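# Place the wooden crate onto its stand with two arms

## Task

Set the wooden crate down on its stand, never letting it drop along the way, so that it stays there once the robot lets go.

## Robot and tools

Robot: two six-joint arms, left_arm and right_arm, each ending in a parallel two-finger gripper with a wrist camera. Their root links sit at (+0.045, +0.371, 0) m for left_arm and (-0.004, -0.233, 0) m for right_arm, with almost no yaw. A camera stand is fixed to the floor behind them. Loose objects may occasionally get a brief shove from outside.

Frame: all reported poses, velocities and targets use the scene frame. Its origin is at table-top height, halfway between the nominal arm bases. +z points up, +x points out over the table, and left_arm is on the +y side. Arm names do not match image left and right. Each gripper's fingers point along its own +z axis and close along its own y axis. end_effector_position is the point between the finger pads, about 1 cm short of the tips. Reported hand poses can be off by a few centimetres, more at long reach.

execute_actions(actions, cameras): actions is a list of actions. Each action is a table of up to 15 rows, one row per 1/30 s step. A shorter table repeats its final row to fill 15 steps. Every row has 14 numbers in [-1, 1]: dx, dy, dz, rx, ry, rz, opening for left_arm, then the same seven for right_arm. Both arms always need their seven numbers. dx..rz are offsets along scene axes from that arm's Hand target as it was when the action began. Every row counts from that same start, not from the row before, and each new action starts again from the current Hand target, so repeating an offset moves the arm further. 1.0 equals 0.6 m or 180 degrees. rx, ry, rz form one rotation vector about the Hand target's position. opening is absolute, not an offset: +1 is fully open (0.093 m) and -1 is closed. Sending six zeros re-requests the current Hand target, and a 0 in the opening slot really commands half-open, so repeat the present opening to leave a gripper alone. An empty actions list returns state plus images. cameras takes names, ["all"] or [].

move(target, speed, blend, opening_speed, grip_force, blocking, cameras): target is one 14-number row laid out as above, or a list of up to 15 rows. Every row is an offset from the Hand targets at the start of the move, not from the previous row. The grippers follow straight paths and turn the short way. speed is the top path speed in m/s, from 0.002 to 2.9, default 0.25; rotation is capped at twice that in rad/s. It can be one value or one per row. blend, in metres, rounds corners between rows; 0 means stop at each row. opening_speed is the rate of opening change per second on the -1..+1 scale, at least 0.2. grip_force is a per-pad limit in newtons from 10 to 50, one value or one per arm; it persists, and lower values close slowly. blocking=false returns after about 0.5 s while the motion carries on. A move takes at least 0.5 s and is cut off at 10 s. It does not avoid obstacles or the other arm. Faster moves lag, stray and strike harder. The result adds a "move:" line such as done, off_target, moving, held or fault. limits=paced means the command was clipped, and limits=held means steps were withheld. done means the arm rests within 10 mm and 2 degrees of its target, but says nothing about contact.

wait(seconds 0 to 10) lets time pass with the last commands held. stop brakes a running move. zoom_image(camera, region=[x0, y0, x1, y1]) enlarges part of the newest image from cam_high or cam_low (504x504), or from cam_left_wrist or cam_right_wrist (672x504). The region is in pixels from the top-left corner and at most 504 by 504. read_manual gives licence texts only. finished_scene(scene) ends the current scene with its number; it cannot be undone, and the crate must stay on the stand by itself afterwards.

Control behaviour: each step, commanded orientation is clipped to within 40 degrees of the measured one. Weight and friction often leave the gripper short, low or tilted, and small moves may go sideways or not happen at all. Check the pose after each motion and correct tilt. Hand target in the result is the last commanded pose after clipping, and later offsets count from it. If the gripper rests short, send the missing distance as an offset. An arm blocked by something keeps pushing until its target is pulled back past the gripper. Tool commands shows current commands.

Gripping: grip_measured uses the -1..+1 scale. The pads meet near -0.94, and an object of width w mm reads about -0.94 + 0.0208*w. To hold a rigid, flat-sided object firmly, send a value at least 0.24 below its width reading. Keep sending that value while holding. To release, send a value well above the width reading. A big sudden step downward briefly squeezes very hard. Readings may sit up to 0.02 too open. Pad force is roughly 50 to 65 N. The last entry of each arm's Joint positions is the gripper opening in metres.

Other result lines: Joint velocities may read "within noise". Joint torques are in joint order, include gravity load, carry offsets and noise, and joints 1 to 3 wrap at ±28 N m. MOTOR HOT appears from 75 °C. At 90 °C that arm folds up and stops for the rest of the scene, and at 100 °C it drops. Holding loads, stretching out or pushing into things all build heat.

Avoid: dropping the crate, or letting it or anything else leave the table; slamming or hard pushes into fixed or heavy things; any contact between the two arms, including one gripper closing on the other's fingers; straining a wrist camera cable; routing a path close to an arm's own base, since that can flip its shoulder; and anything that triggers arm stops.

Each tool is called after "Emit:" as a command line: name --argument value for each argument, lists and objects as JSON in quotes; but a table of rows of numbers goes row by row, as --pt "numbers of a row", without its own name.

## Session

Emit:
execute_actions --actions '[]'

Scene clock: 0.00 s.
left_arm: end_effector_position=(+0.2916, +0.1239, +0.2543) grip_measured=+1.000 end_effector_quat_wxyz=(+0.473, +0.097, +0.786, -0.387) | right_arm: end_effector_position=(+0.2979, -0.2274, +0.1571) grip_measured=+1.000 end_effector_quat_wxyz=(+0.550, +0.127, +0.823, +0.067)
Joint positions: left_arm=[-0.753 0.934 0.653 0.024 0.043 -0.552 0.093] | right_arm=[0.067 0.774 0.346 0.029 0.092 0.314 0.093]
Joint velocities: within noise
Joint torques (N m): no reading
Heat: left arm: 34 °C; right arm: 34 °C.
Hand target: left_arm +0.2915, +0.1239, +0.2565; +0.473, +0.097, +0.785, -0.388 | right_arm +0.2984, -0.2274, +0.1597; +0.551, +0.127, +0.822, +0.068
Tool commands: left_gripper/opening=+1.0 right_gripper/opening=+1.0

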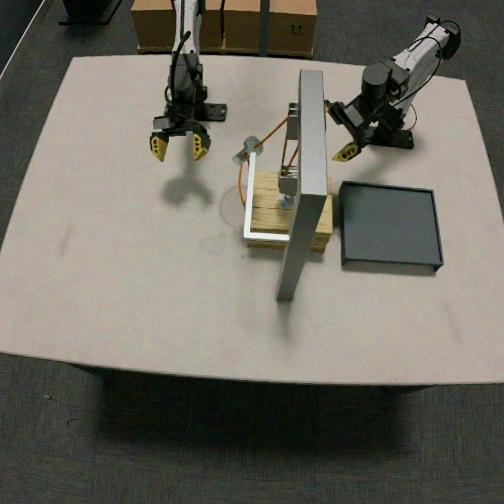

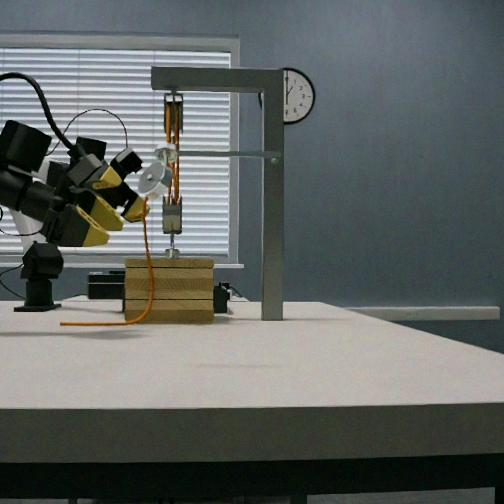

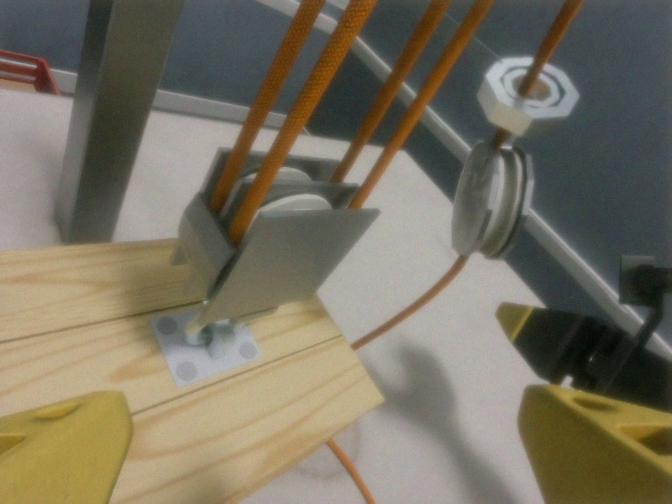

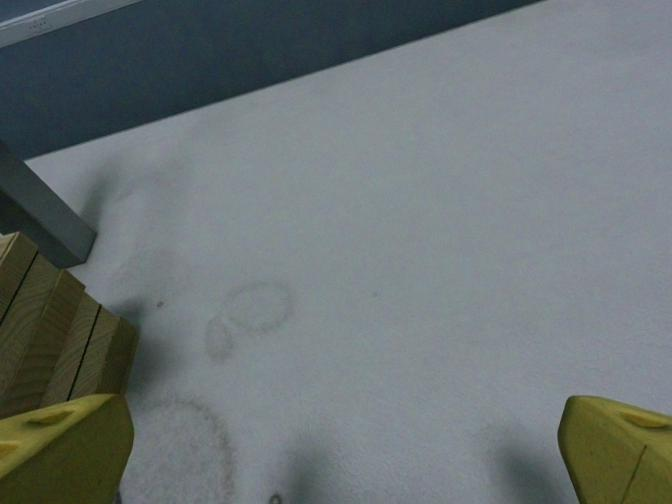

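Emit:
zoom_image --camera "cam_high" --region '[200, 60, 460, 320]'

Emit:
zoom_image --camera "cam_low" --region '[40, 40, 320, 350]'

Scaled by 1.938.

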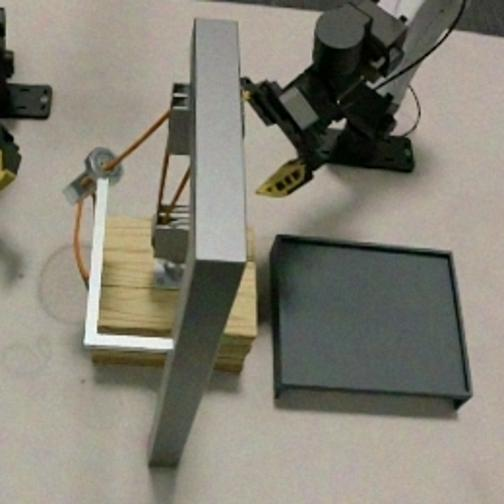

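Scaled by 1.626.

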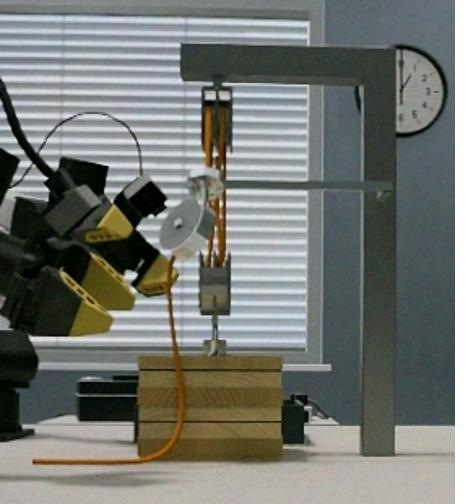

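Emit:
zoom_image --camera "cam_high" --region '[210, 110, 310, 230]'

Emit:
zoom_image --camera "cam_low" --region '[50, 120, 240, 340]'

Emit:
zoom_image --camera "cam_left_wrist" --region '[250, 0, 672, 504]'

Scaled by 4.200.

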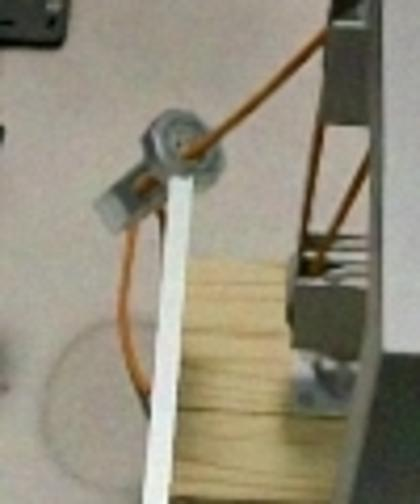

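Scaled by 2.291.

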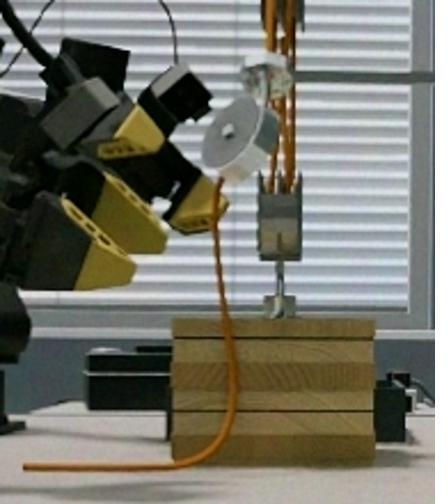

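Scaled by 1.000.

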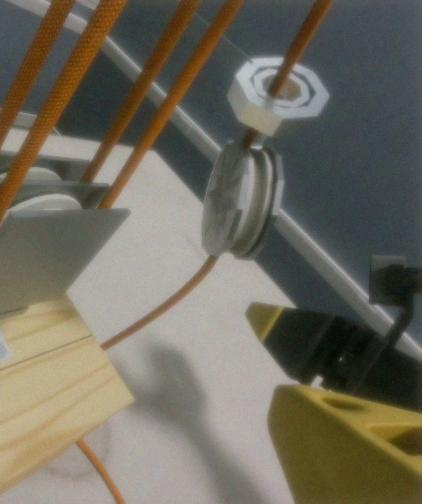

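Emit:
move --target '[-0.119, 0.393, 0.0725, 0.2037, 0.0636, 0.1652, 1.0, -0.164, -0.254, 0.15, 0, 0, 0.278, 1.0]' --cameras '["all"]'

Scene clock: 86.37 s.
left_arm: end_effector_position=(+0.2241, +0.3594, +0.2934) grip_measured=+1.000 end_effector_quat_wxyz=(+0.418, -0.004, +0.908, +0.002) | right_arm: end_effector_position=(+0.1994, -0.3785, +0.2465) grip_measured=+1.000 end_effector_quat_wxyz=(+0.496, -0.123, +0.851, +0.123)
Joint positions: left_arm=[-0.235 0.677 1.193 -1.241 -0.195 -0.169 0.093] | right_arm=[-1.254 1.384 1.253 -1.565 -1.068 -1.612 0.093]
Joint torques (N m): left_arm=[0.53 0.9 7.9 1.71 0.03 0.14] | right_arm=[0.68 -2.47 9.02 0.09 -0.52 -0.21]
Heat: left arm: 40 °C; right arm: 41 °C.
Hand target: left_arm +0.2201, +0.3598, +0.2999; +0.422, +0.001, +0.906, +0.000 | right_arm +0.2000, -0.3798, +0.2497; +0.471, -0.232, +0.799, +0.294
Off the commanded pose: left_arm 0.008 m, 1 deg | right_arm 0.004 m, 24 deg.
joint sent to its limit (right arm) — joint 4 (wrist pitch), lower limit. The joint targets are off in orientation, not in position.
move: off_target (right_arm)

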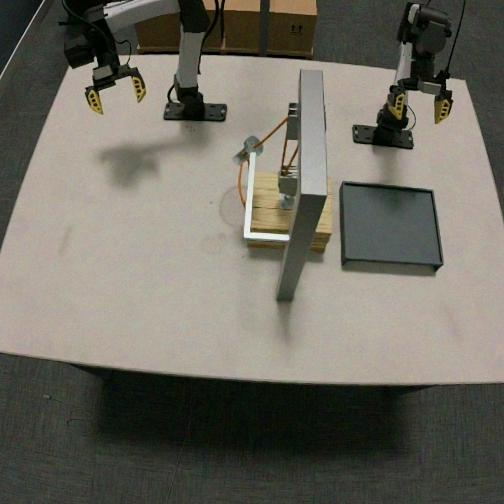

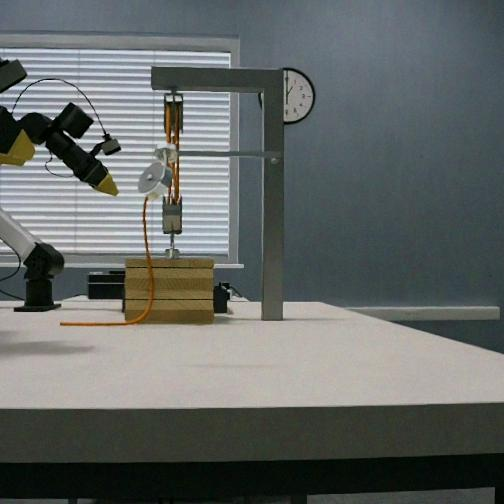

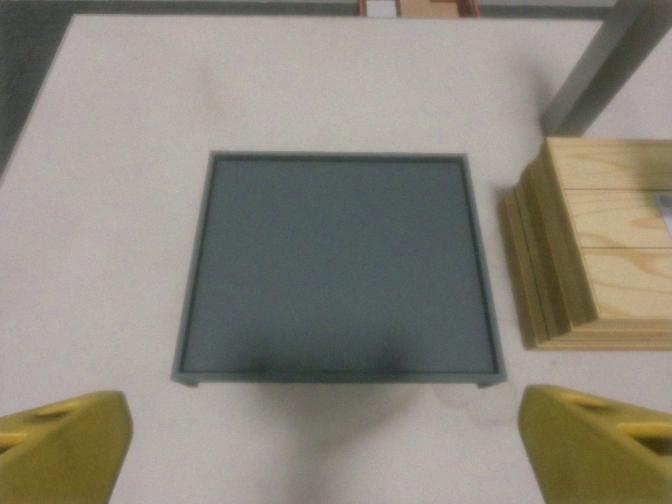

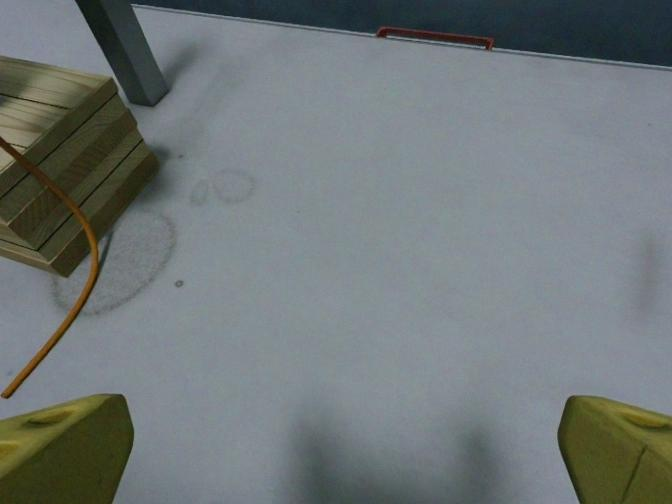

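Emit:
zoom_image --camera "cam_low" --region '[80, 240, 260, 340]'

Emit:
zoom_image --camera "cam_left_wrist" --region '[150, 130, 672, 420]'

Emit:
zoom_image --camera "cam_right_wrist" --region '[0, 50, 250, 420]'

Scaled by 2.800.

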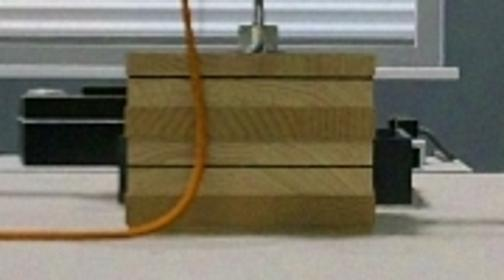

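Region (150, 130, 672, 420) is 522x290 pixels. A region can be at most 504 by 504 pixels.

Scaled by 1.362.

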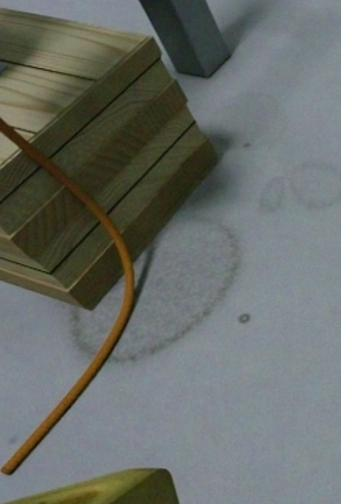

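Emit:
move --target '[0.26, 0.217, -0.2, 0, 0.2778, 0, 1.0, -0.0333, 0.183, -0.0495, 0.018, -0.1508, -0.0546, 1.0]' --cameras '["all"]'

Scene clock: 163.27 s.
left_arm: end_effector_position=(+0.3745, +0.4858, +0.1788) grip_measured=+1.000 end_effector_quat_wxyz=(+0.003, -0.003, +1.000, -0.004) | right_arm: end_effector_position=(+0.1823, -0.2717, +0.2190) grip_measured=+1.000 end_effector_quat_wxyz=(+0.639, -0.139, +0.748, +0.111)
Joint positions: left_arm=[0.352 1.89 1.877 -1.556 0.01 0.333 0.093] | right_arm=[-1.268 0.975 0.673 -1.571 -1.404 -1.89 0.093]
Joint torques (N m): left_arm=[0.42 -8.55 8.35 0.26 -0.05 0.16] | right_arm=[0.14 -0.7 5.07 -0.13 -0.78 -0.2]
Heat: left arm: 43 °C; right arm: 41 °C.
Hand target: left_arm +0.3761, +0.4900, +0.1800; +0.000, +0.001, +1.000, +0.000 | right_arm +0.1800, -0.2699, +0.2200; +0.674, -0.213, +0.674, +0.213
Off the commanded pose: left_arm 0.005 m, 1 deg | right_arm 0.003 m, 17 deg.
joint sent to its limit (right arm) — joint 4 (wrist pitch), lower limit. The joint targets are off in orientation, not in position.
move: off_target (right_arm)

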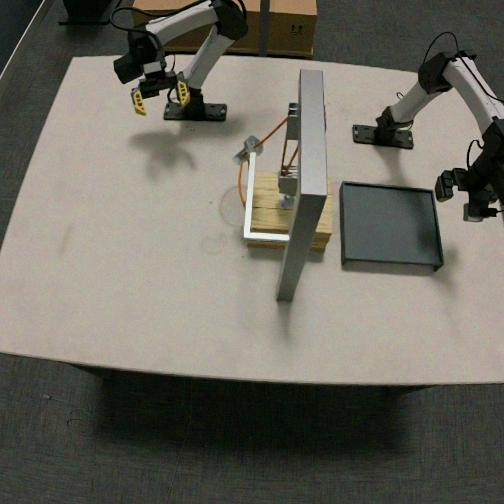

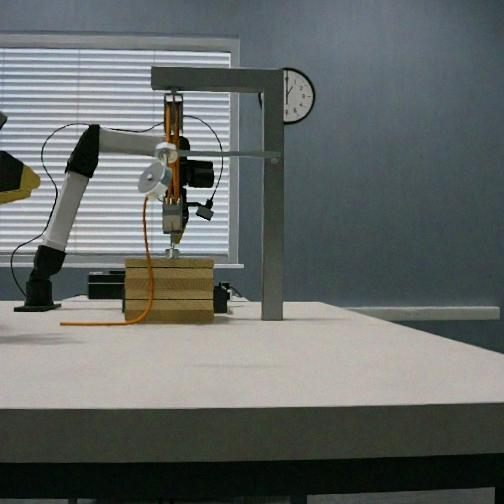

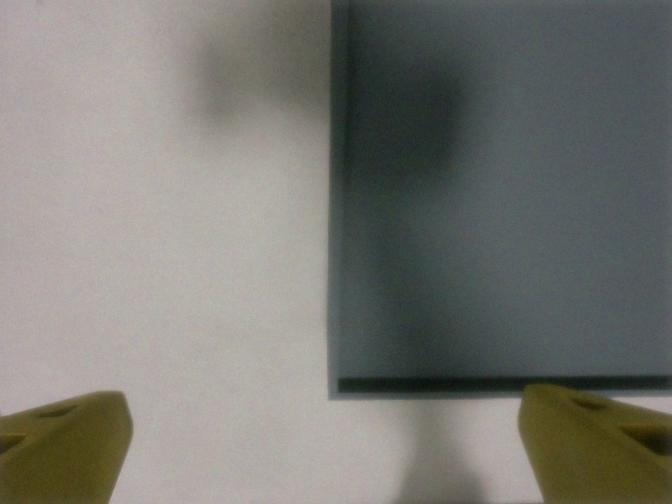

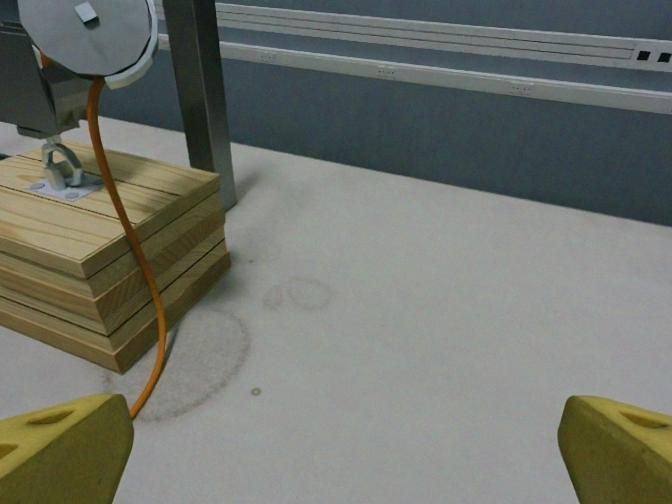

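Emit:
zoom_image --camera "cam_right_wrist" --region '[0, 0, 260, 220]'

Emit:
zoom_image --camera "cam_low" --region '[110, 60, 230, 340]'

Emit:
zoom_image --camera "cam_high" --region '[225, 125, 285, 215]'

Scaled by 1.938.

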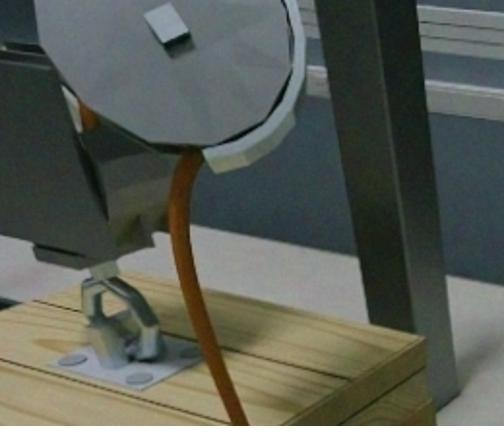

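Scaled by 1.800.

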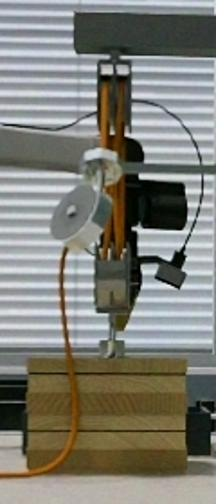

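Scaled by 5.600.

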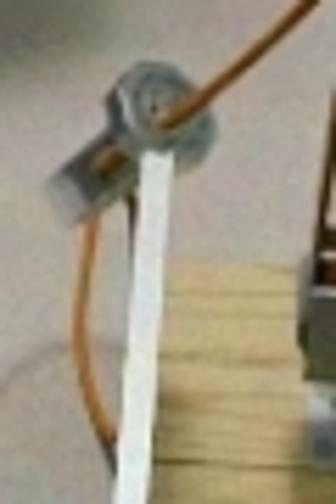

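Emit:
move --pt "0 0 0 0 0 0 1.0 0.1667 -0.0167 -0.0333 0 0 -0.1944 1.0" --pt "0 0 0 0 0 0 1.0 0.105 0.308 -0.0917 0 0 -0.0278 1.0" --blend '[0.04, 0]' --speed 0.3 --cameras '["all"]'

Scene clock: 258.93 s.
left_arm: end_effector_position=(+0.3744, +0.4858, +0.1788) grip_measured=+1.000 end_effector_quat_wxyz=(+0.003, -0.003, +1.000, -0.004) | right_arm: end_effector_position=(+0.2444, -0.0844, +0.1705) grip_measured=+1.000 end_effector_quat_wxyz=(+0.681, -0.190, +0.684, +0.180)
Joint positions: left_arm=[0.352 1.89 1.877 -1.556 0.01 0.333 0.093] | right_arm=[0.546 0.733 0.007 0.718 0.017 -0.012 0.093]
Joint torques (N m): left_arm=[0.38 -8.54 8.38 0.27 -0.05 0.15] | right_arm=[0.84 0.87 6.67 2.47 0.25 0.06]
Heat: left arm: 44 °C; right arm: 39 °C.
Hand target: left_arm +0.3762, +0.4900, +0.1800; +0.000, +0.001, +1.000, +0.000 | right_arm +0.2431, -0.0852, +0.1650; +0.683, -0.183, +0.683, +0.183
Off the commanded pose: left_arm 0.005 m, 1 deg | right_arm 0.006 m, 1 deg.
joint sent to its limit (right arm) — joint 3 (elbow), lower limit, where the elbow is as bent as it goes. The joint targets still meet the commanded pose.
move: done; limits=paced

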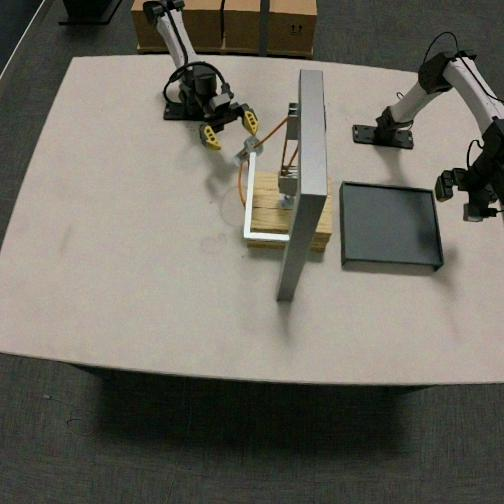

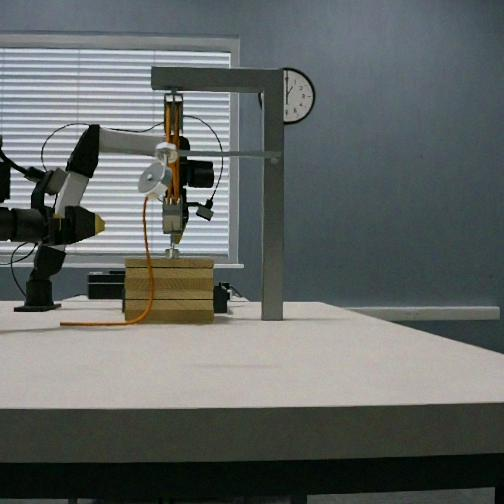

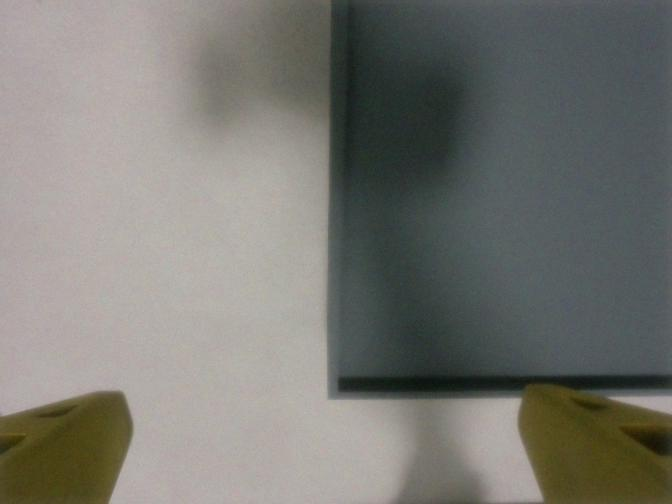

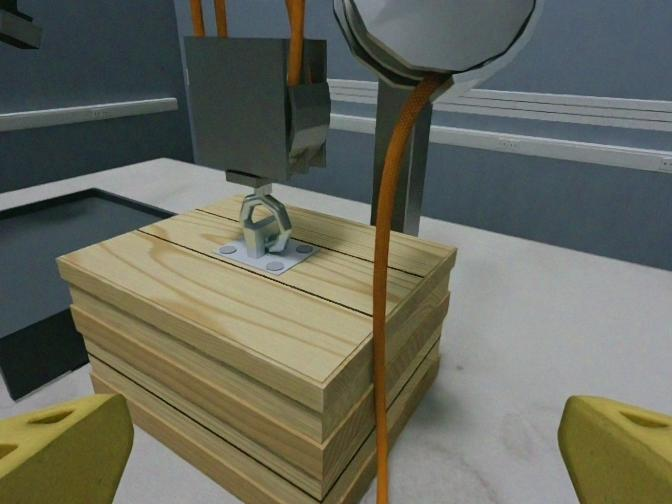

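Emit:
move --target '[0,0,0,0,0,0,1.0, 0.094,0.0303,-0.0333,0.0222,-0.0385,0,1.0]' --speed 0.15 --cameras '["cam_right_wrist", "cam_low", "cam_high"]'

Scene clock: 290.53 s.
left_arm: end_effector_position=(+0.3744, +0.4858, +0.1788) grip_measured=+1.000 end_effector_quat_wxyz=(+0.003, -0.003, +1.000, -0.004) | right_arm: end_effector_position=(+0.2916, -0.0696, +0.1056) grip_measured=+1.000 end_effector_quat_wxyz=(+0.641, -0.196, +0.723, +0.170)
Joint positions: left_arm=[0.352 1.89 1.877 -1.556 0.01 0.333 0.093] | right_arm=[0.483 1.598 0.068 1.409 -0.039 -0.01 0.093]
Joint torques (N m): left_arm=[0.4 -8.54 8.36 0.27 -0.05 0.15] | right_arm=[-0.58 -2.17 6.01 4.03 0 0.08]
Heat: left arm: 44 °C; right arm: 40 °C.
Hand target: left_arm +0.3762, +0.4900, +0.1800; +0.000, +0.001, +1.000, +0.000 | right_arm +0.2994, -0.0670, +0.1450; +0.729, -0.170, +0.634, +0.195
Off the commanded pose: left_arm 0.005 m, 1 deg | right_arm 0.040 m, 15 deg.
joint sent to its limit (right arm) — joint 4 (wrist pitch), upper limit. The joint targets are off in orientation, not in position.
move: off_target (right_arm)
Images, in order (width x height): cam_high 504x504, cam_low 504x504, cam_right_wrist 672x504.

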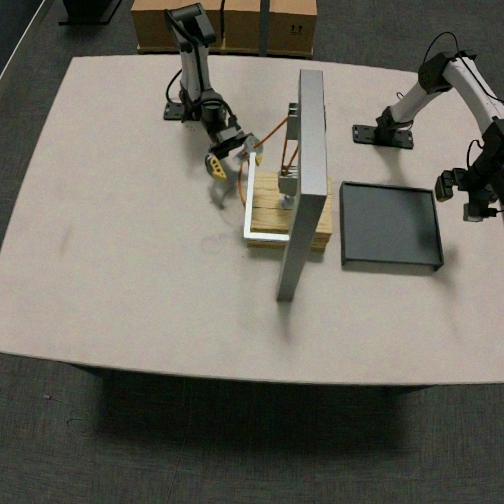

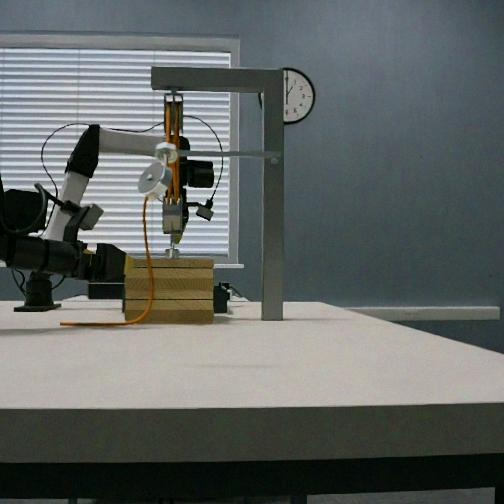

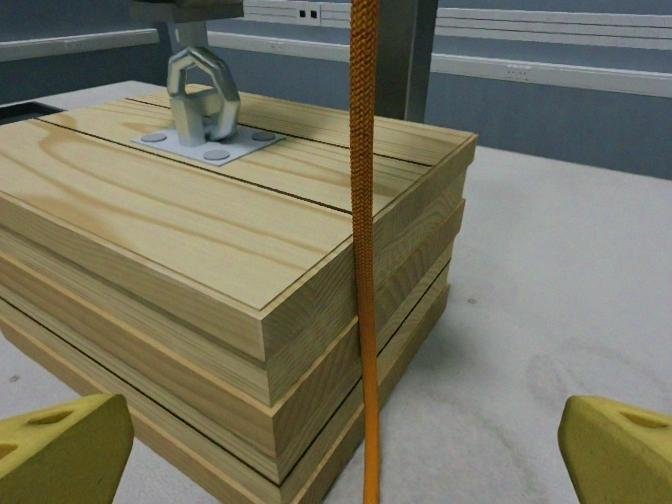

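Emit:
move --target '[0,0,0,0,0,0,1.0, 0.016,-0.055,-0.025,-0.0315,0.0317,0.1665,1.0]' --speed 0.15 --cameras '["cam_right_wrist", "cam_low", "cam_high"]'

Scene clock: 318.77 s.
left_arm: end_effector_position=(+0.3744, +0.4858, +0.1788) grip_measured=+1.000 end_effector_quat_wxyz=(+0.003, -0.003, +1.000, -0.004) | right_arm: end_effector_position=(+0.3043, -0.0984, +0.1190) grip_measured=+1.000 end_effector_quat_wxyz=(+0.586, -0.338, +0.638, +0.367)
Joint positions: left_arm=[0.352 1.89 1.877 -1.556 0.01 0.333 0.093] | right_arm=[-0.053 1.766 0.276 1.397 -1.096 -0.01 0.093]
Joint torques (N m): left_arm=[0.42 -8.57 8.39 0.26 -0.05 0.15] | right_arm=[-0.55 -3.29 5.68 2.74 -0.04 -0.07]
Heat: left arm: 45 °C; right arm: 42 °C.
Hand target: left_arm +0.3762, +0.4900, +0.1800; +0.000, +0.001, +1.000, +0.000 | right_arm +0.3090, -0.0999, +0.1300; +0.612, -0.354, +0.612, +0.354
Off the commanded pose: left_arm 0.005 m, 1 deg | right_arm 0.012 m, 5 deg.
move: off_target (right_arm)
Images, in order (width x height): cam_high 504x504, cam_low 504x504, cam_right_wrist 672x504.

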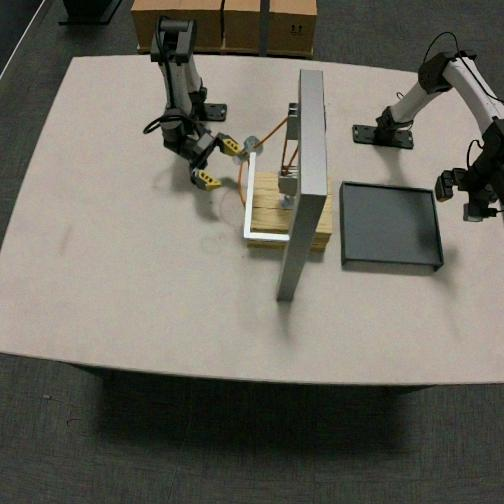

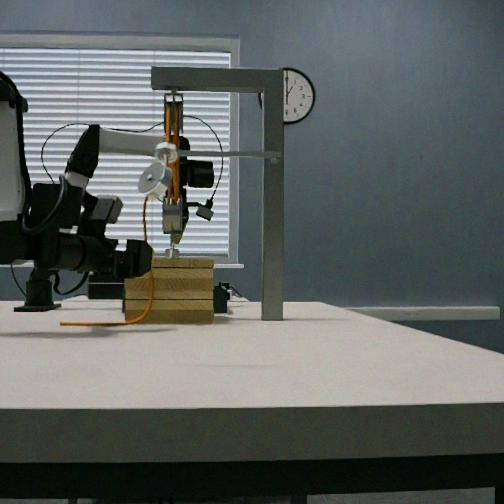

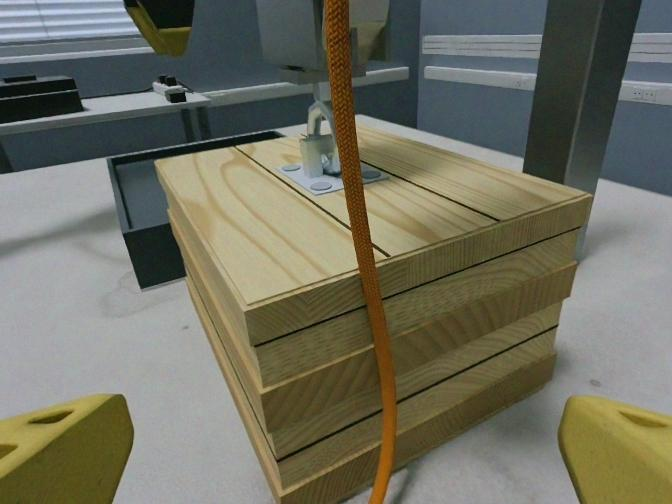

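Emit:
move --pt "0 0 0 0 0 0 1.0 0 0 0.033 0 0 0 1.0" --pt "0 0 0 0 0 0 1.0 0.05 0.06 0.033 0 0 0 1.0" --speed 0.12 --blend '[0.01, 0]' --cameras '["cam_right_wrist", "cam_low"]'

Scene clock: 347.07 s.
left_arm: end_effector_position=(+0.3744, +0.4858, +0.1788) grip_measured=+1.000 end_effector_quat_wxyz=(+0.003, -0.003, +1.000, -0.004) | right_arm: end_effector_position=(+0.3330, -0.0659, +0.1523) grip_measured=+1.000 end_effector_quat_wxyz=(+0.615, -0.358, +0.607, +0.353)
Joint positions: left_arm=[0.352 1.89 1.877 -1.556 0.01 0.333 0.093] | right_arm=[0.078 1.737 0.408 1.34 -0.974 -0.002 0.093]
Joint torques (N m): left_arm=[0.42 -8.51 8.39 0.27 -0.05 0.15] | right_arm=[0.79 -3.85 6.89 1.85 0.2 -0.07]
Heat: left arm: 45 °C; right arm: 39 °C.
Hand target: left_arm +0.3762, +0.4900, +0.1800; +0.000, +0.001, +1.000, +0.000 | right_arm +0.3391, -0.0640, +0.1498; +0.612, -0.354, +0.612, +0.354
Off the commanded pose: left_arm 0.005 m, 1 deg | right_arm 0.007 m, 1 deg.
move: done
Images, in order (width x height): cam_low 504x504, cam_right_wrist 672x504.

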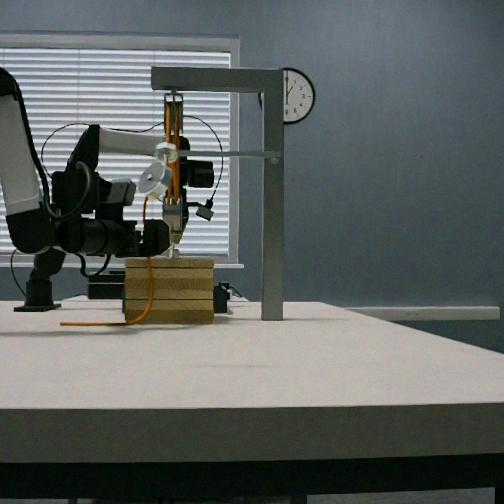

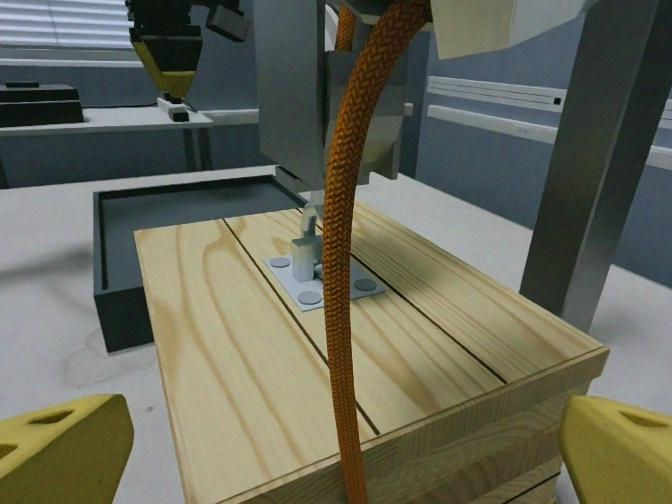

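Emit:
zoom_image --camera "cam_right_wrist" --region '[240, 200, 480, 440]'

Scaled by 2.100.

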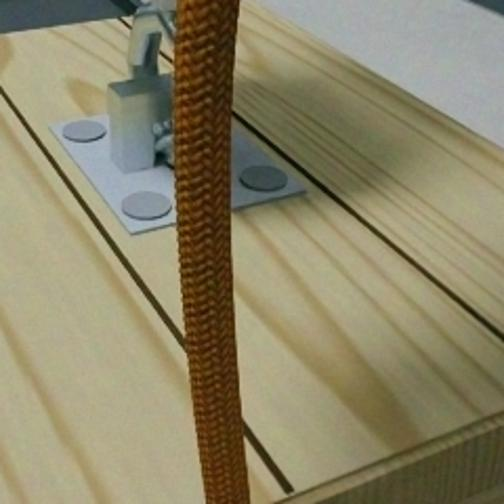

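Emit:
move --target '[0,0,0,0,0,0,1.0, 0.0317,0.055,-0.008,0,0,0,1.0]' --speed 0.1 --cameras '["cam_right_wrist", "cam_low"]'

Scene clock: 367.97 s.
left_arm: end_effector_position=(+0.3744, +0.4858, +0.1788) grip_measured=+1.000 end_effector_quat_wxyz=(+0.003, -0.003, +1.000, -0.004) | right_arm: end_effector_position=(+0.3521, -0.0332, +0.1487) grip_measured=+1.000 end_effector_quat_wxyz=(+0.616, -0.358, +0.606, +0.354)
Joint positions: left_arm=[0.352 1.89 1.877 -1.556 0.01 0.333 0.093] | right_arm=[0.189 1.823 0.5 1.335 -0.864 -0.002 0.093]
Joint torques (N m): left_arm=[0.4 -8.5 8.38 0.26 -0.05 0.15] | right_arm=[0.75 -4.71 7.19 1.9 0.22 -0.11]
Heat: left arm: 45 °C; right arm: 40 °C.
Hand target: left_arm +0.3762, +0.4900, +0.1800; +0.000, +0.001, +1.000, +0.000 | right_arm +0.3581, -0.0310, +0.1451; +0.613, -0.354, +0.612, +0.354
Off the commanded pose: left_arm 0.005 m, 1 deg | right_arm 0.007 m, 1 deg.
move: done
Images, in order (width x height): cam_low 504x504, cam_right_wrist 672x504.

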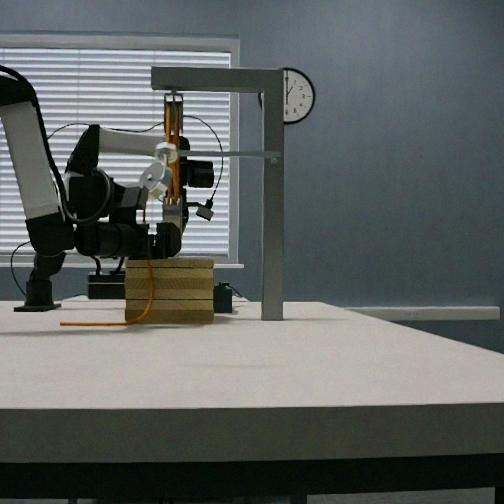

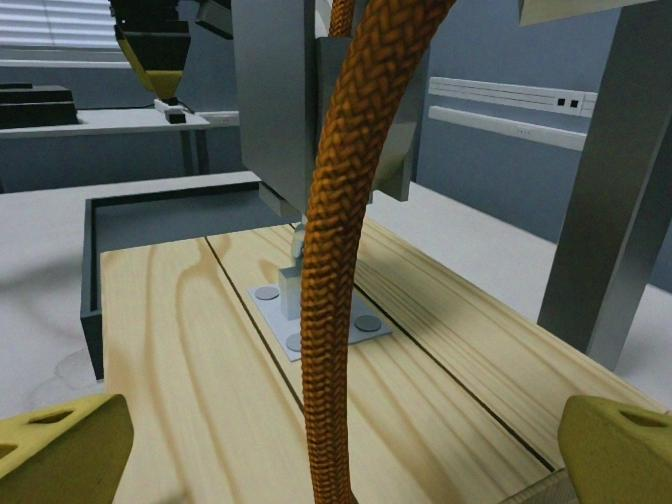

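Emit:
zoom_image --camera "cam_right_wrist" --region '[200, 250, 454, 504]'

Emit:
zoom_image --camera "cam_low" --region '[110, 140, 240, 300]'

Scaled by 1.984.

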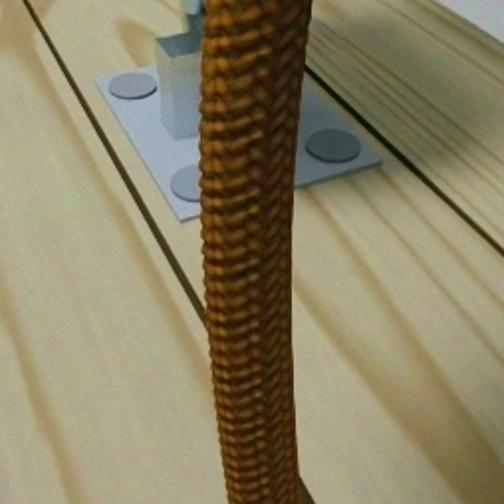

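Scaled by 3.150.

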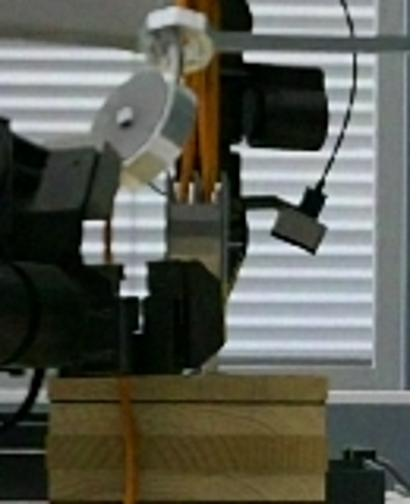

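Emit:
move --target '[0,0,0,0,0,0,1.0, 0,0,0,0,0,0,-1.0]' --opening_speed 1.2 --cameras '["cam_right_wrist", "cam_low"]'

Scene clock: 383.97 s.
left_arm: end_effector_position=(+0.3744, +0.4858, +0.1788) grip_measured=+1.000 end_effector_quat_wxyz=(+0.003, -0.003, +1.000, -0.004) | right_arm: end_effector_position=(+0.3522, -0.0333, +0.1487) grip_measured=-0.948 end_effector_quat_wxyz=(+0.616, -0.358, +0.607, +0.354)
Joint positions: left_arm=[0.352 1.89 1.877 -1.556 0.01 0.333 0.093] | right_arm=[0.189 1.823 0.5 1.335 -0.863 -0.002 0]
Joint torques (N m): left_arm=[0.4 -8.53 8.39 0.26 -0.06 0.15] | right_arm=[0.62 -4.4 7.31 1.98 0.26 -0.01]
Heat: left arm: 45 °C; right arm: 40 °C.
Hand target: left_arm +0.3762, +0.4900, +0.1800; +0.000, +0.001, +1.000, +0.000 | right_arm +0.3581, -0.0310, +0.1451; +0.613, -0.354, +0.612, +0.354
Off the commanded pose: left_arm 0.005 m, 1 deg | right_arm 0.007 m, 1 deg.
move: done
Images, in order (width x height): cam_low 504x504, cam_right_wrist 672x504.

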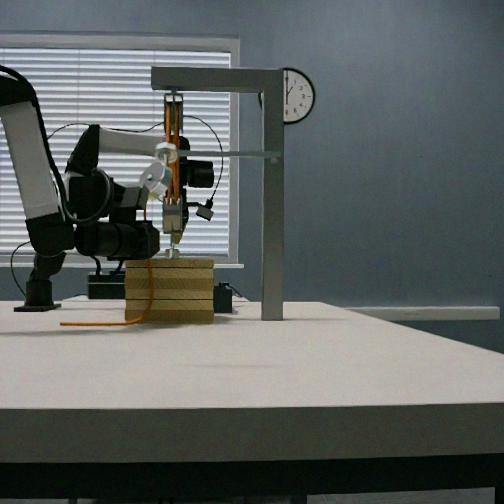

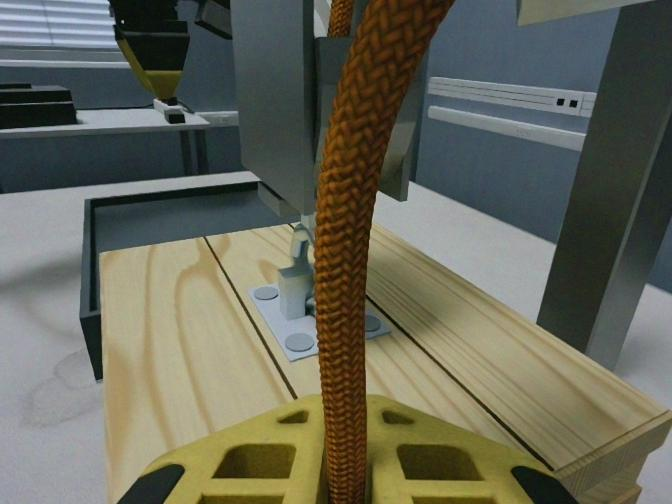

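Emit:
zoom_image --camera "cam_right_wrist" --region '[200, 300, 500, 504]'

Scaled by 1.680.

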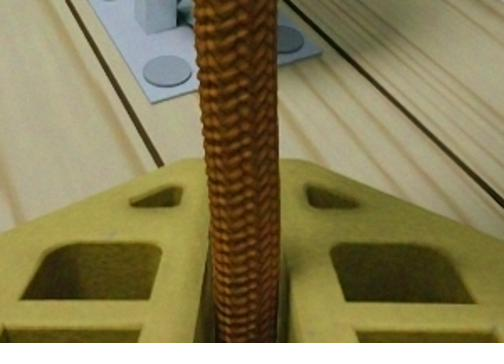

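Emit:
move --target '[0,0,0,0,0,0,1.0, 0.003,-0.115,-0.083,-0.0498,-0.0711,-0.0552,-1.0]' --speed 0.08 --cameras '["cam_right_wrist", "cam_low", "cam_high"]'

Scene clock: 416.30 s.
left_arm: end_effector_position=(+0.3744, +0.4858, +0.1788) grip_measured=+1.000 end_effector_quat_wxyz=(+0.003, -0.003, +1.000, -0.004) | right_arm: end_effector_position=(+0.3641, -0.0723, +0.1323) grip_measured=-0.963 end_effector_quat_wxyz=(+0.667, -0.414, +0.572, +0.238)
Joint positions: left_arm=[0.352 1.89 1.877 -1.556 0.01 0.333 0.093] | right_arm=[0.077 1.887 0.473 1.416 -0.891 -0.281 0]
Joint torques (N m): left_arm=[0.43 -8.53 8.36 0.26 -0.05 0.15] | right_arm=[-5.3 2.13 -3.88 3.47 0.49 -0.29]
Heat: left arm: 46 °C; right arm: 41 °C.
Hand target: left_arm +0.3762, +0.4900, +0.1800; +0.000, +0.001, +1.000, +0.000 | right_arm +0.3598, -0.1000, +0.0952; +0.676, -0.383, +0.594, +0.210
Off the commanded pose: left_arm 0.005 m, 1 deg | right_arm 0.046 m, 6 deg.
move: off_target (right_arm)
Images, in order (width x height): cam_high 504x504, cam_low 504x504, cam_right_wrist 672x504.

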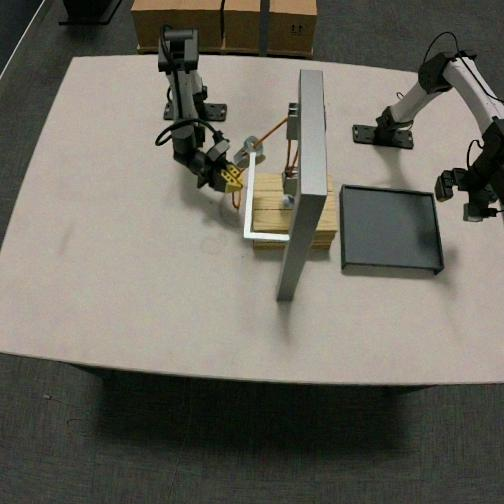

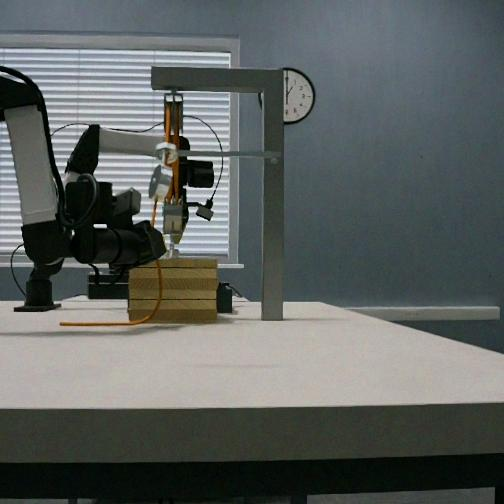

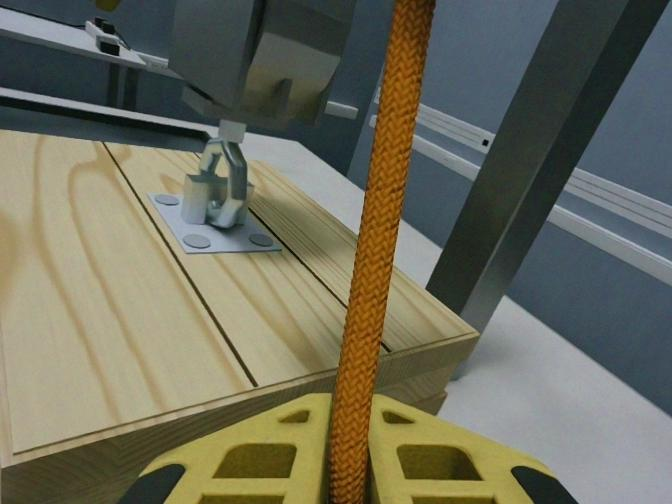

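Emit:
move --target '[0,0,0,0,0,0,1.0, 0.0087,-0.2617,-0.0753,-0.1167,-0.1070,-0.0817,-1.0]' --speed 0.08 --cameras '["cam_right_wrist", "cam_low", "cam_high"]'

Scene clock: 435.83 s.
left_arm: end_effector_position=(+0.3744, +0.4858, +0.1788) grip_measured=+1.000 end_effector_quat_wxyz=(+0.003, -0.003, +1.000, -0.004) | right_arm: end_effector_position=(+0.3374, -0.1993, +0.0812) grip_measured=-0.963 end_effector_quat_wxyz=(+0.688, -0.536, +0.483, +0.081)
Joint positions: left_arm=[0.352 1.89 1.877 -1.556 0.01 0.333 0.093] | right_arm=[-0.405 2.044 0.443 1.413 -1.354 -0.903 0]
Joint torques (N m): left_arm=[0.42 -8.54 8.38 0.27 -0.05 0.14] | right_arm=[-10.02 1.11 0.01 2.84 1.99 -0.46]
Heat: left arm: 46 °C; right arm: 39 °C.
Hand target: left_arm +0.3762, +0.4900, +0.1800; +0.000, +0.001, +1.000, +0.000 | right_arm +0.3651, -0.2570, +0.0501; +0.705, -0.450, +0.545, -0.055
Off the commanded pose: left_arm 0.005 m, 1 deg | right_arm 0.071 m, 20 deg.
move: off_target (right_arm)
Images, in order (width x height): cam_high 504x504, cam_low 504x504, cam_right_wrist 672x504.

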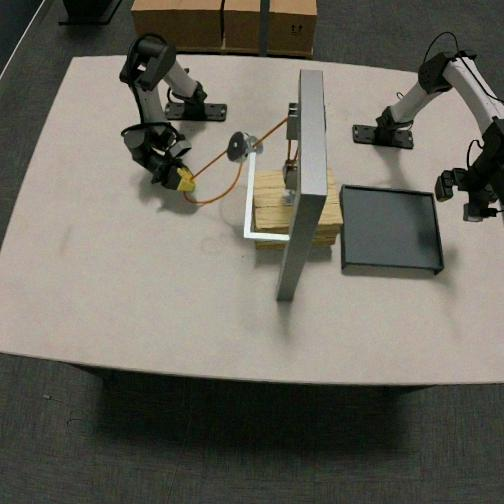

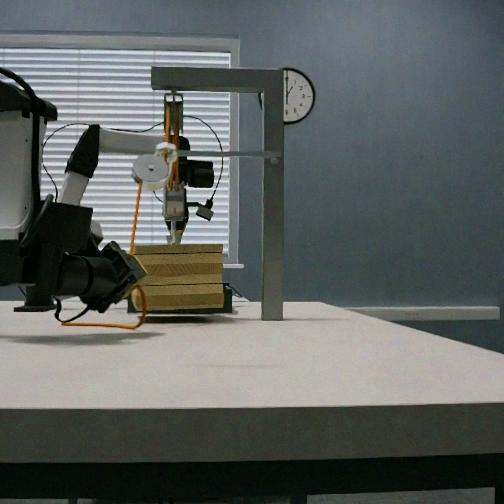

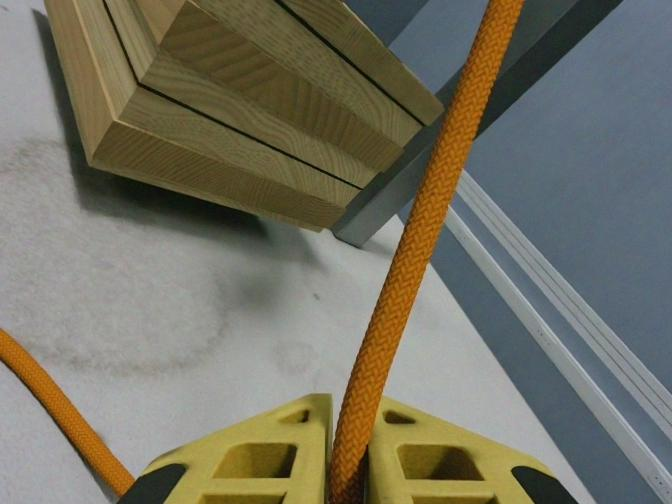

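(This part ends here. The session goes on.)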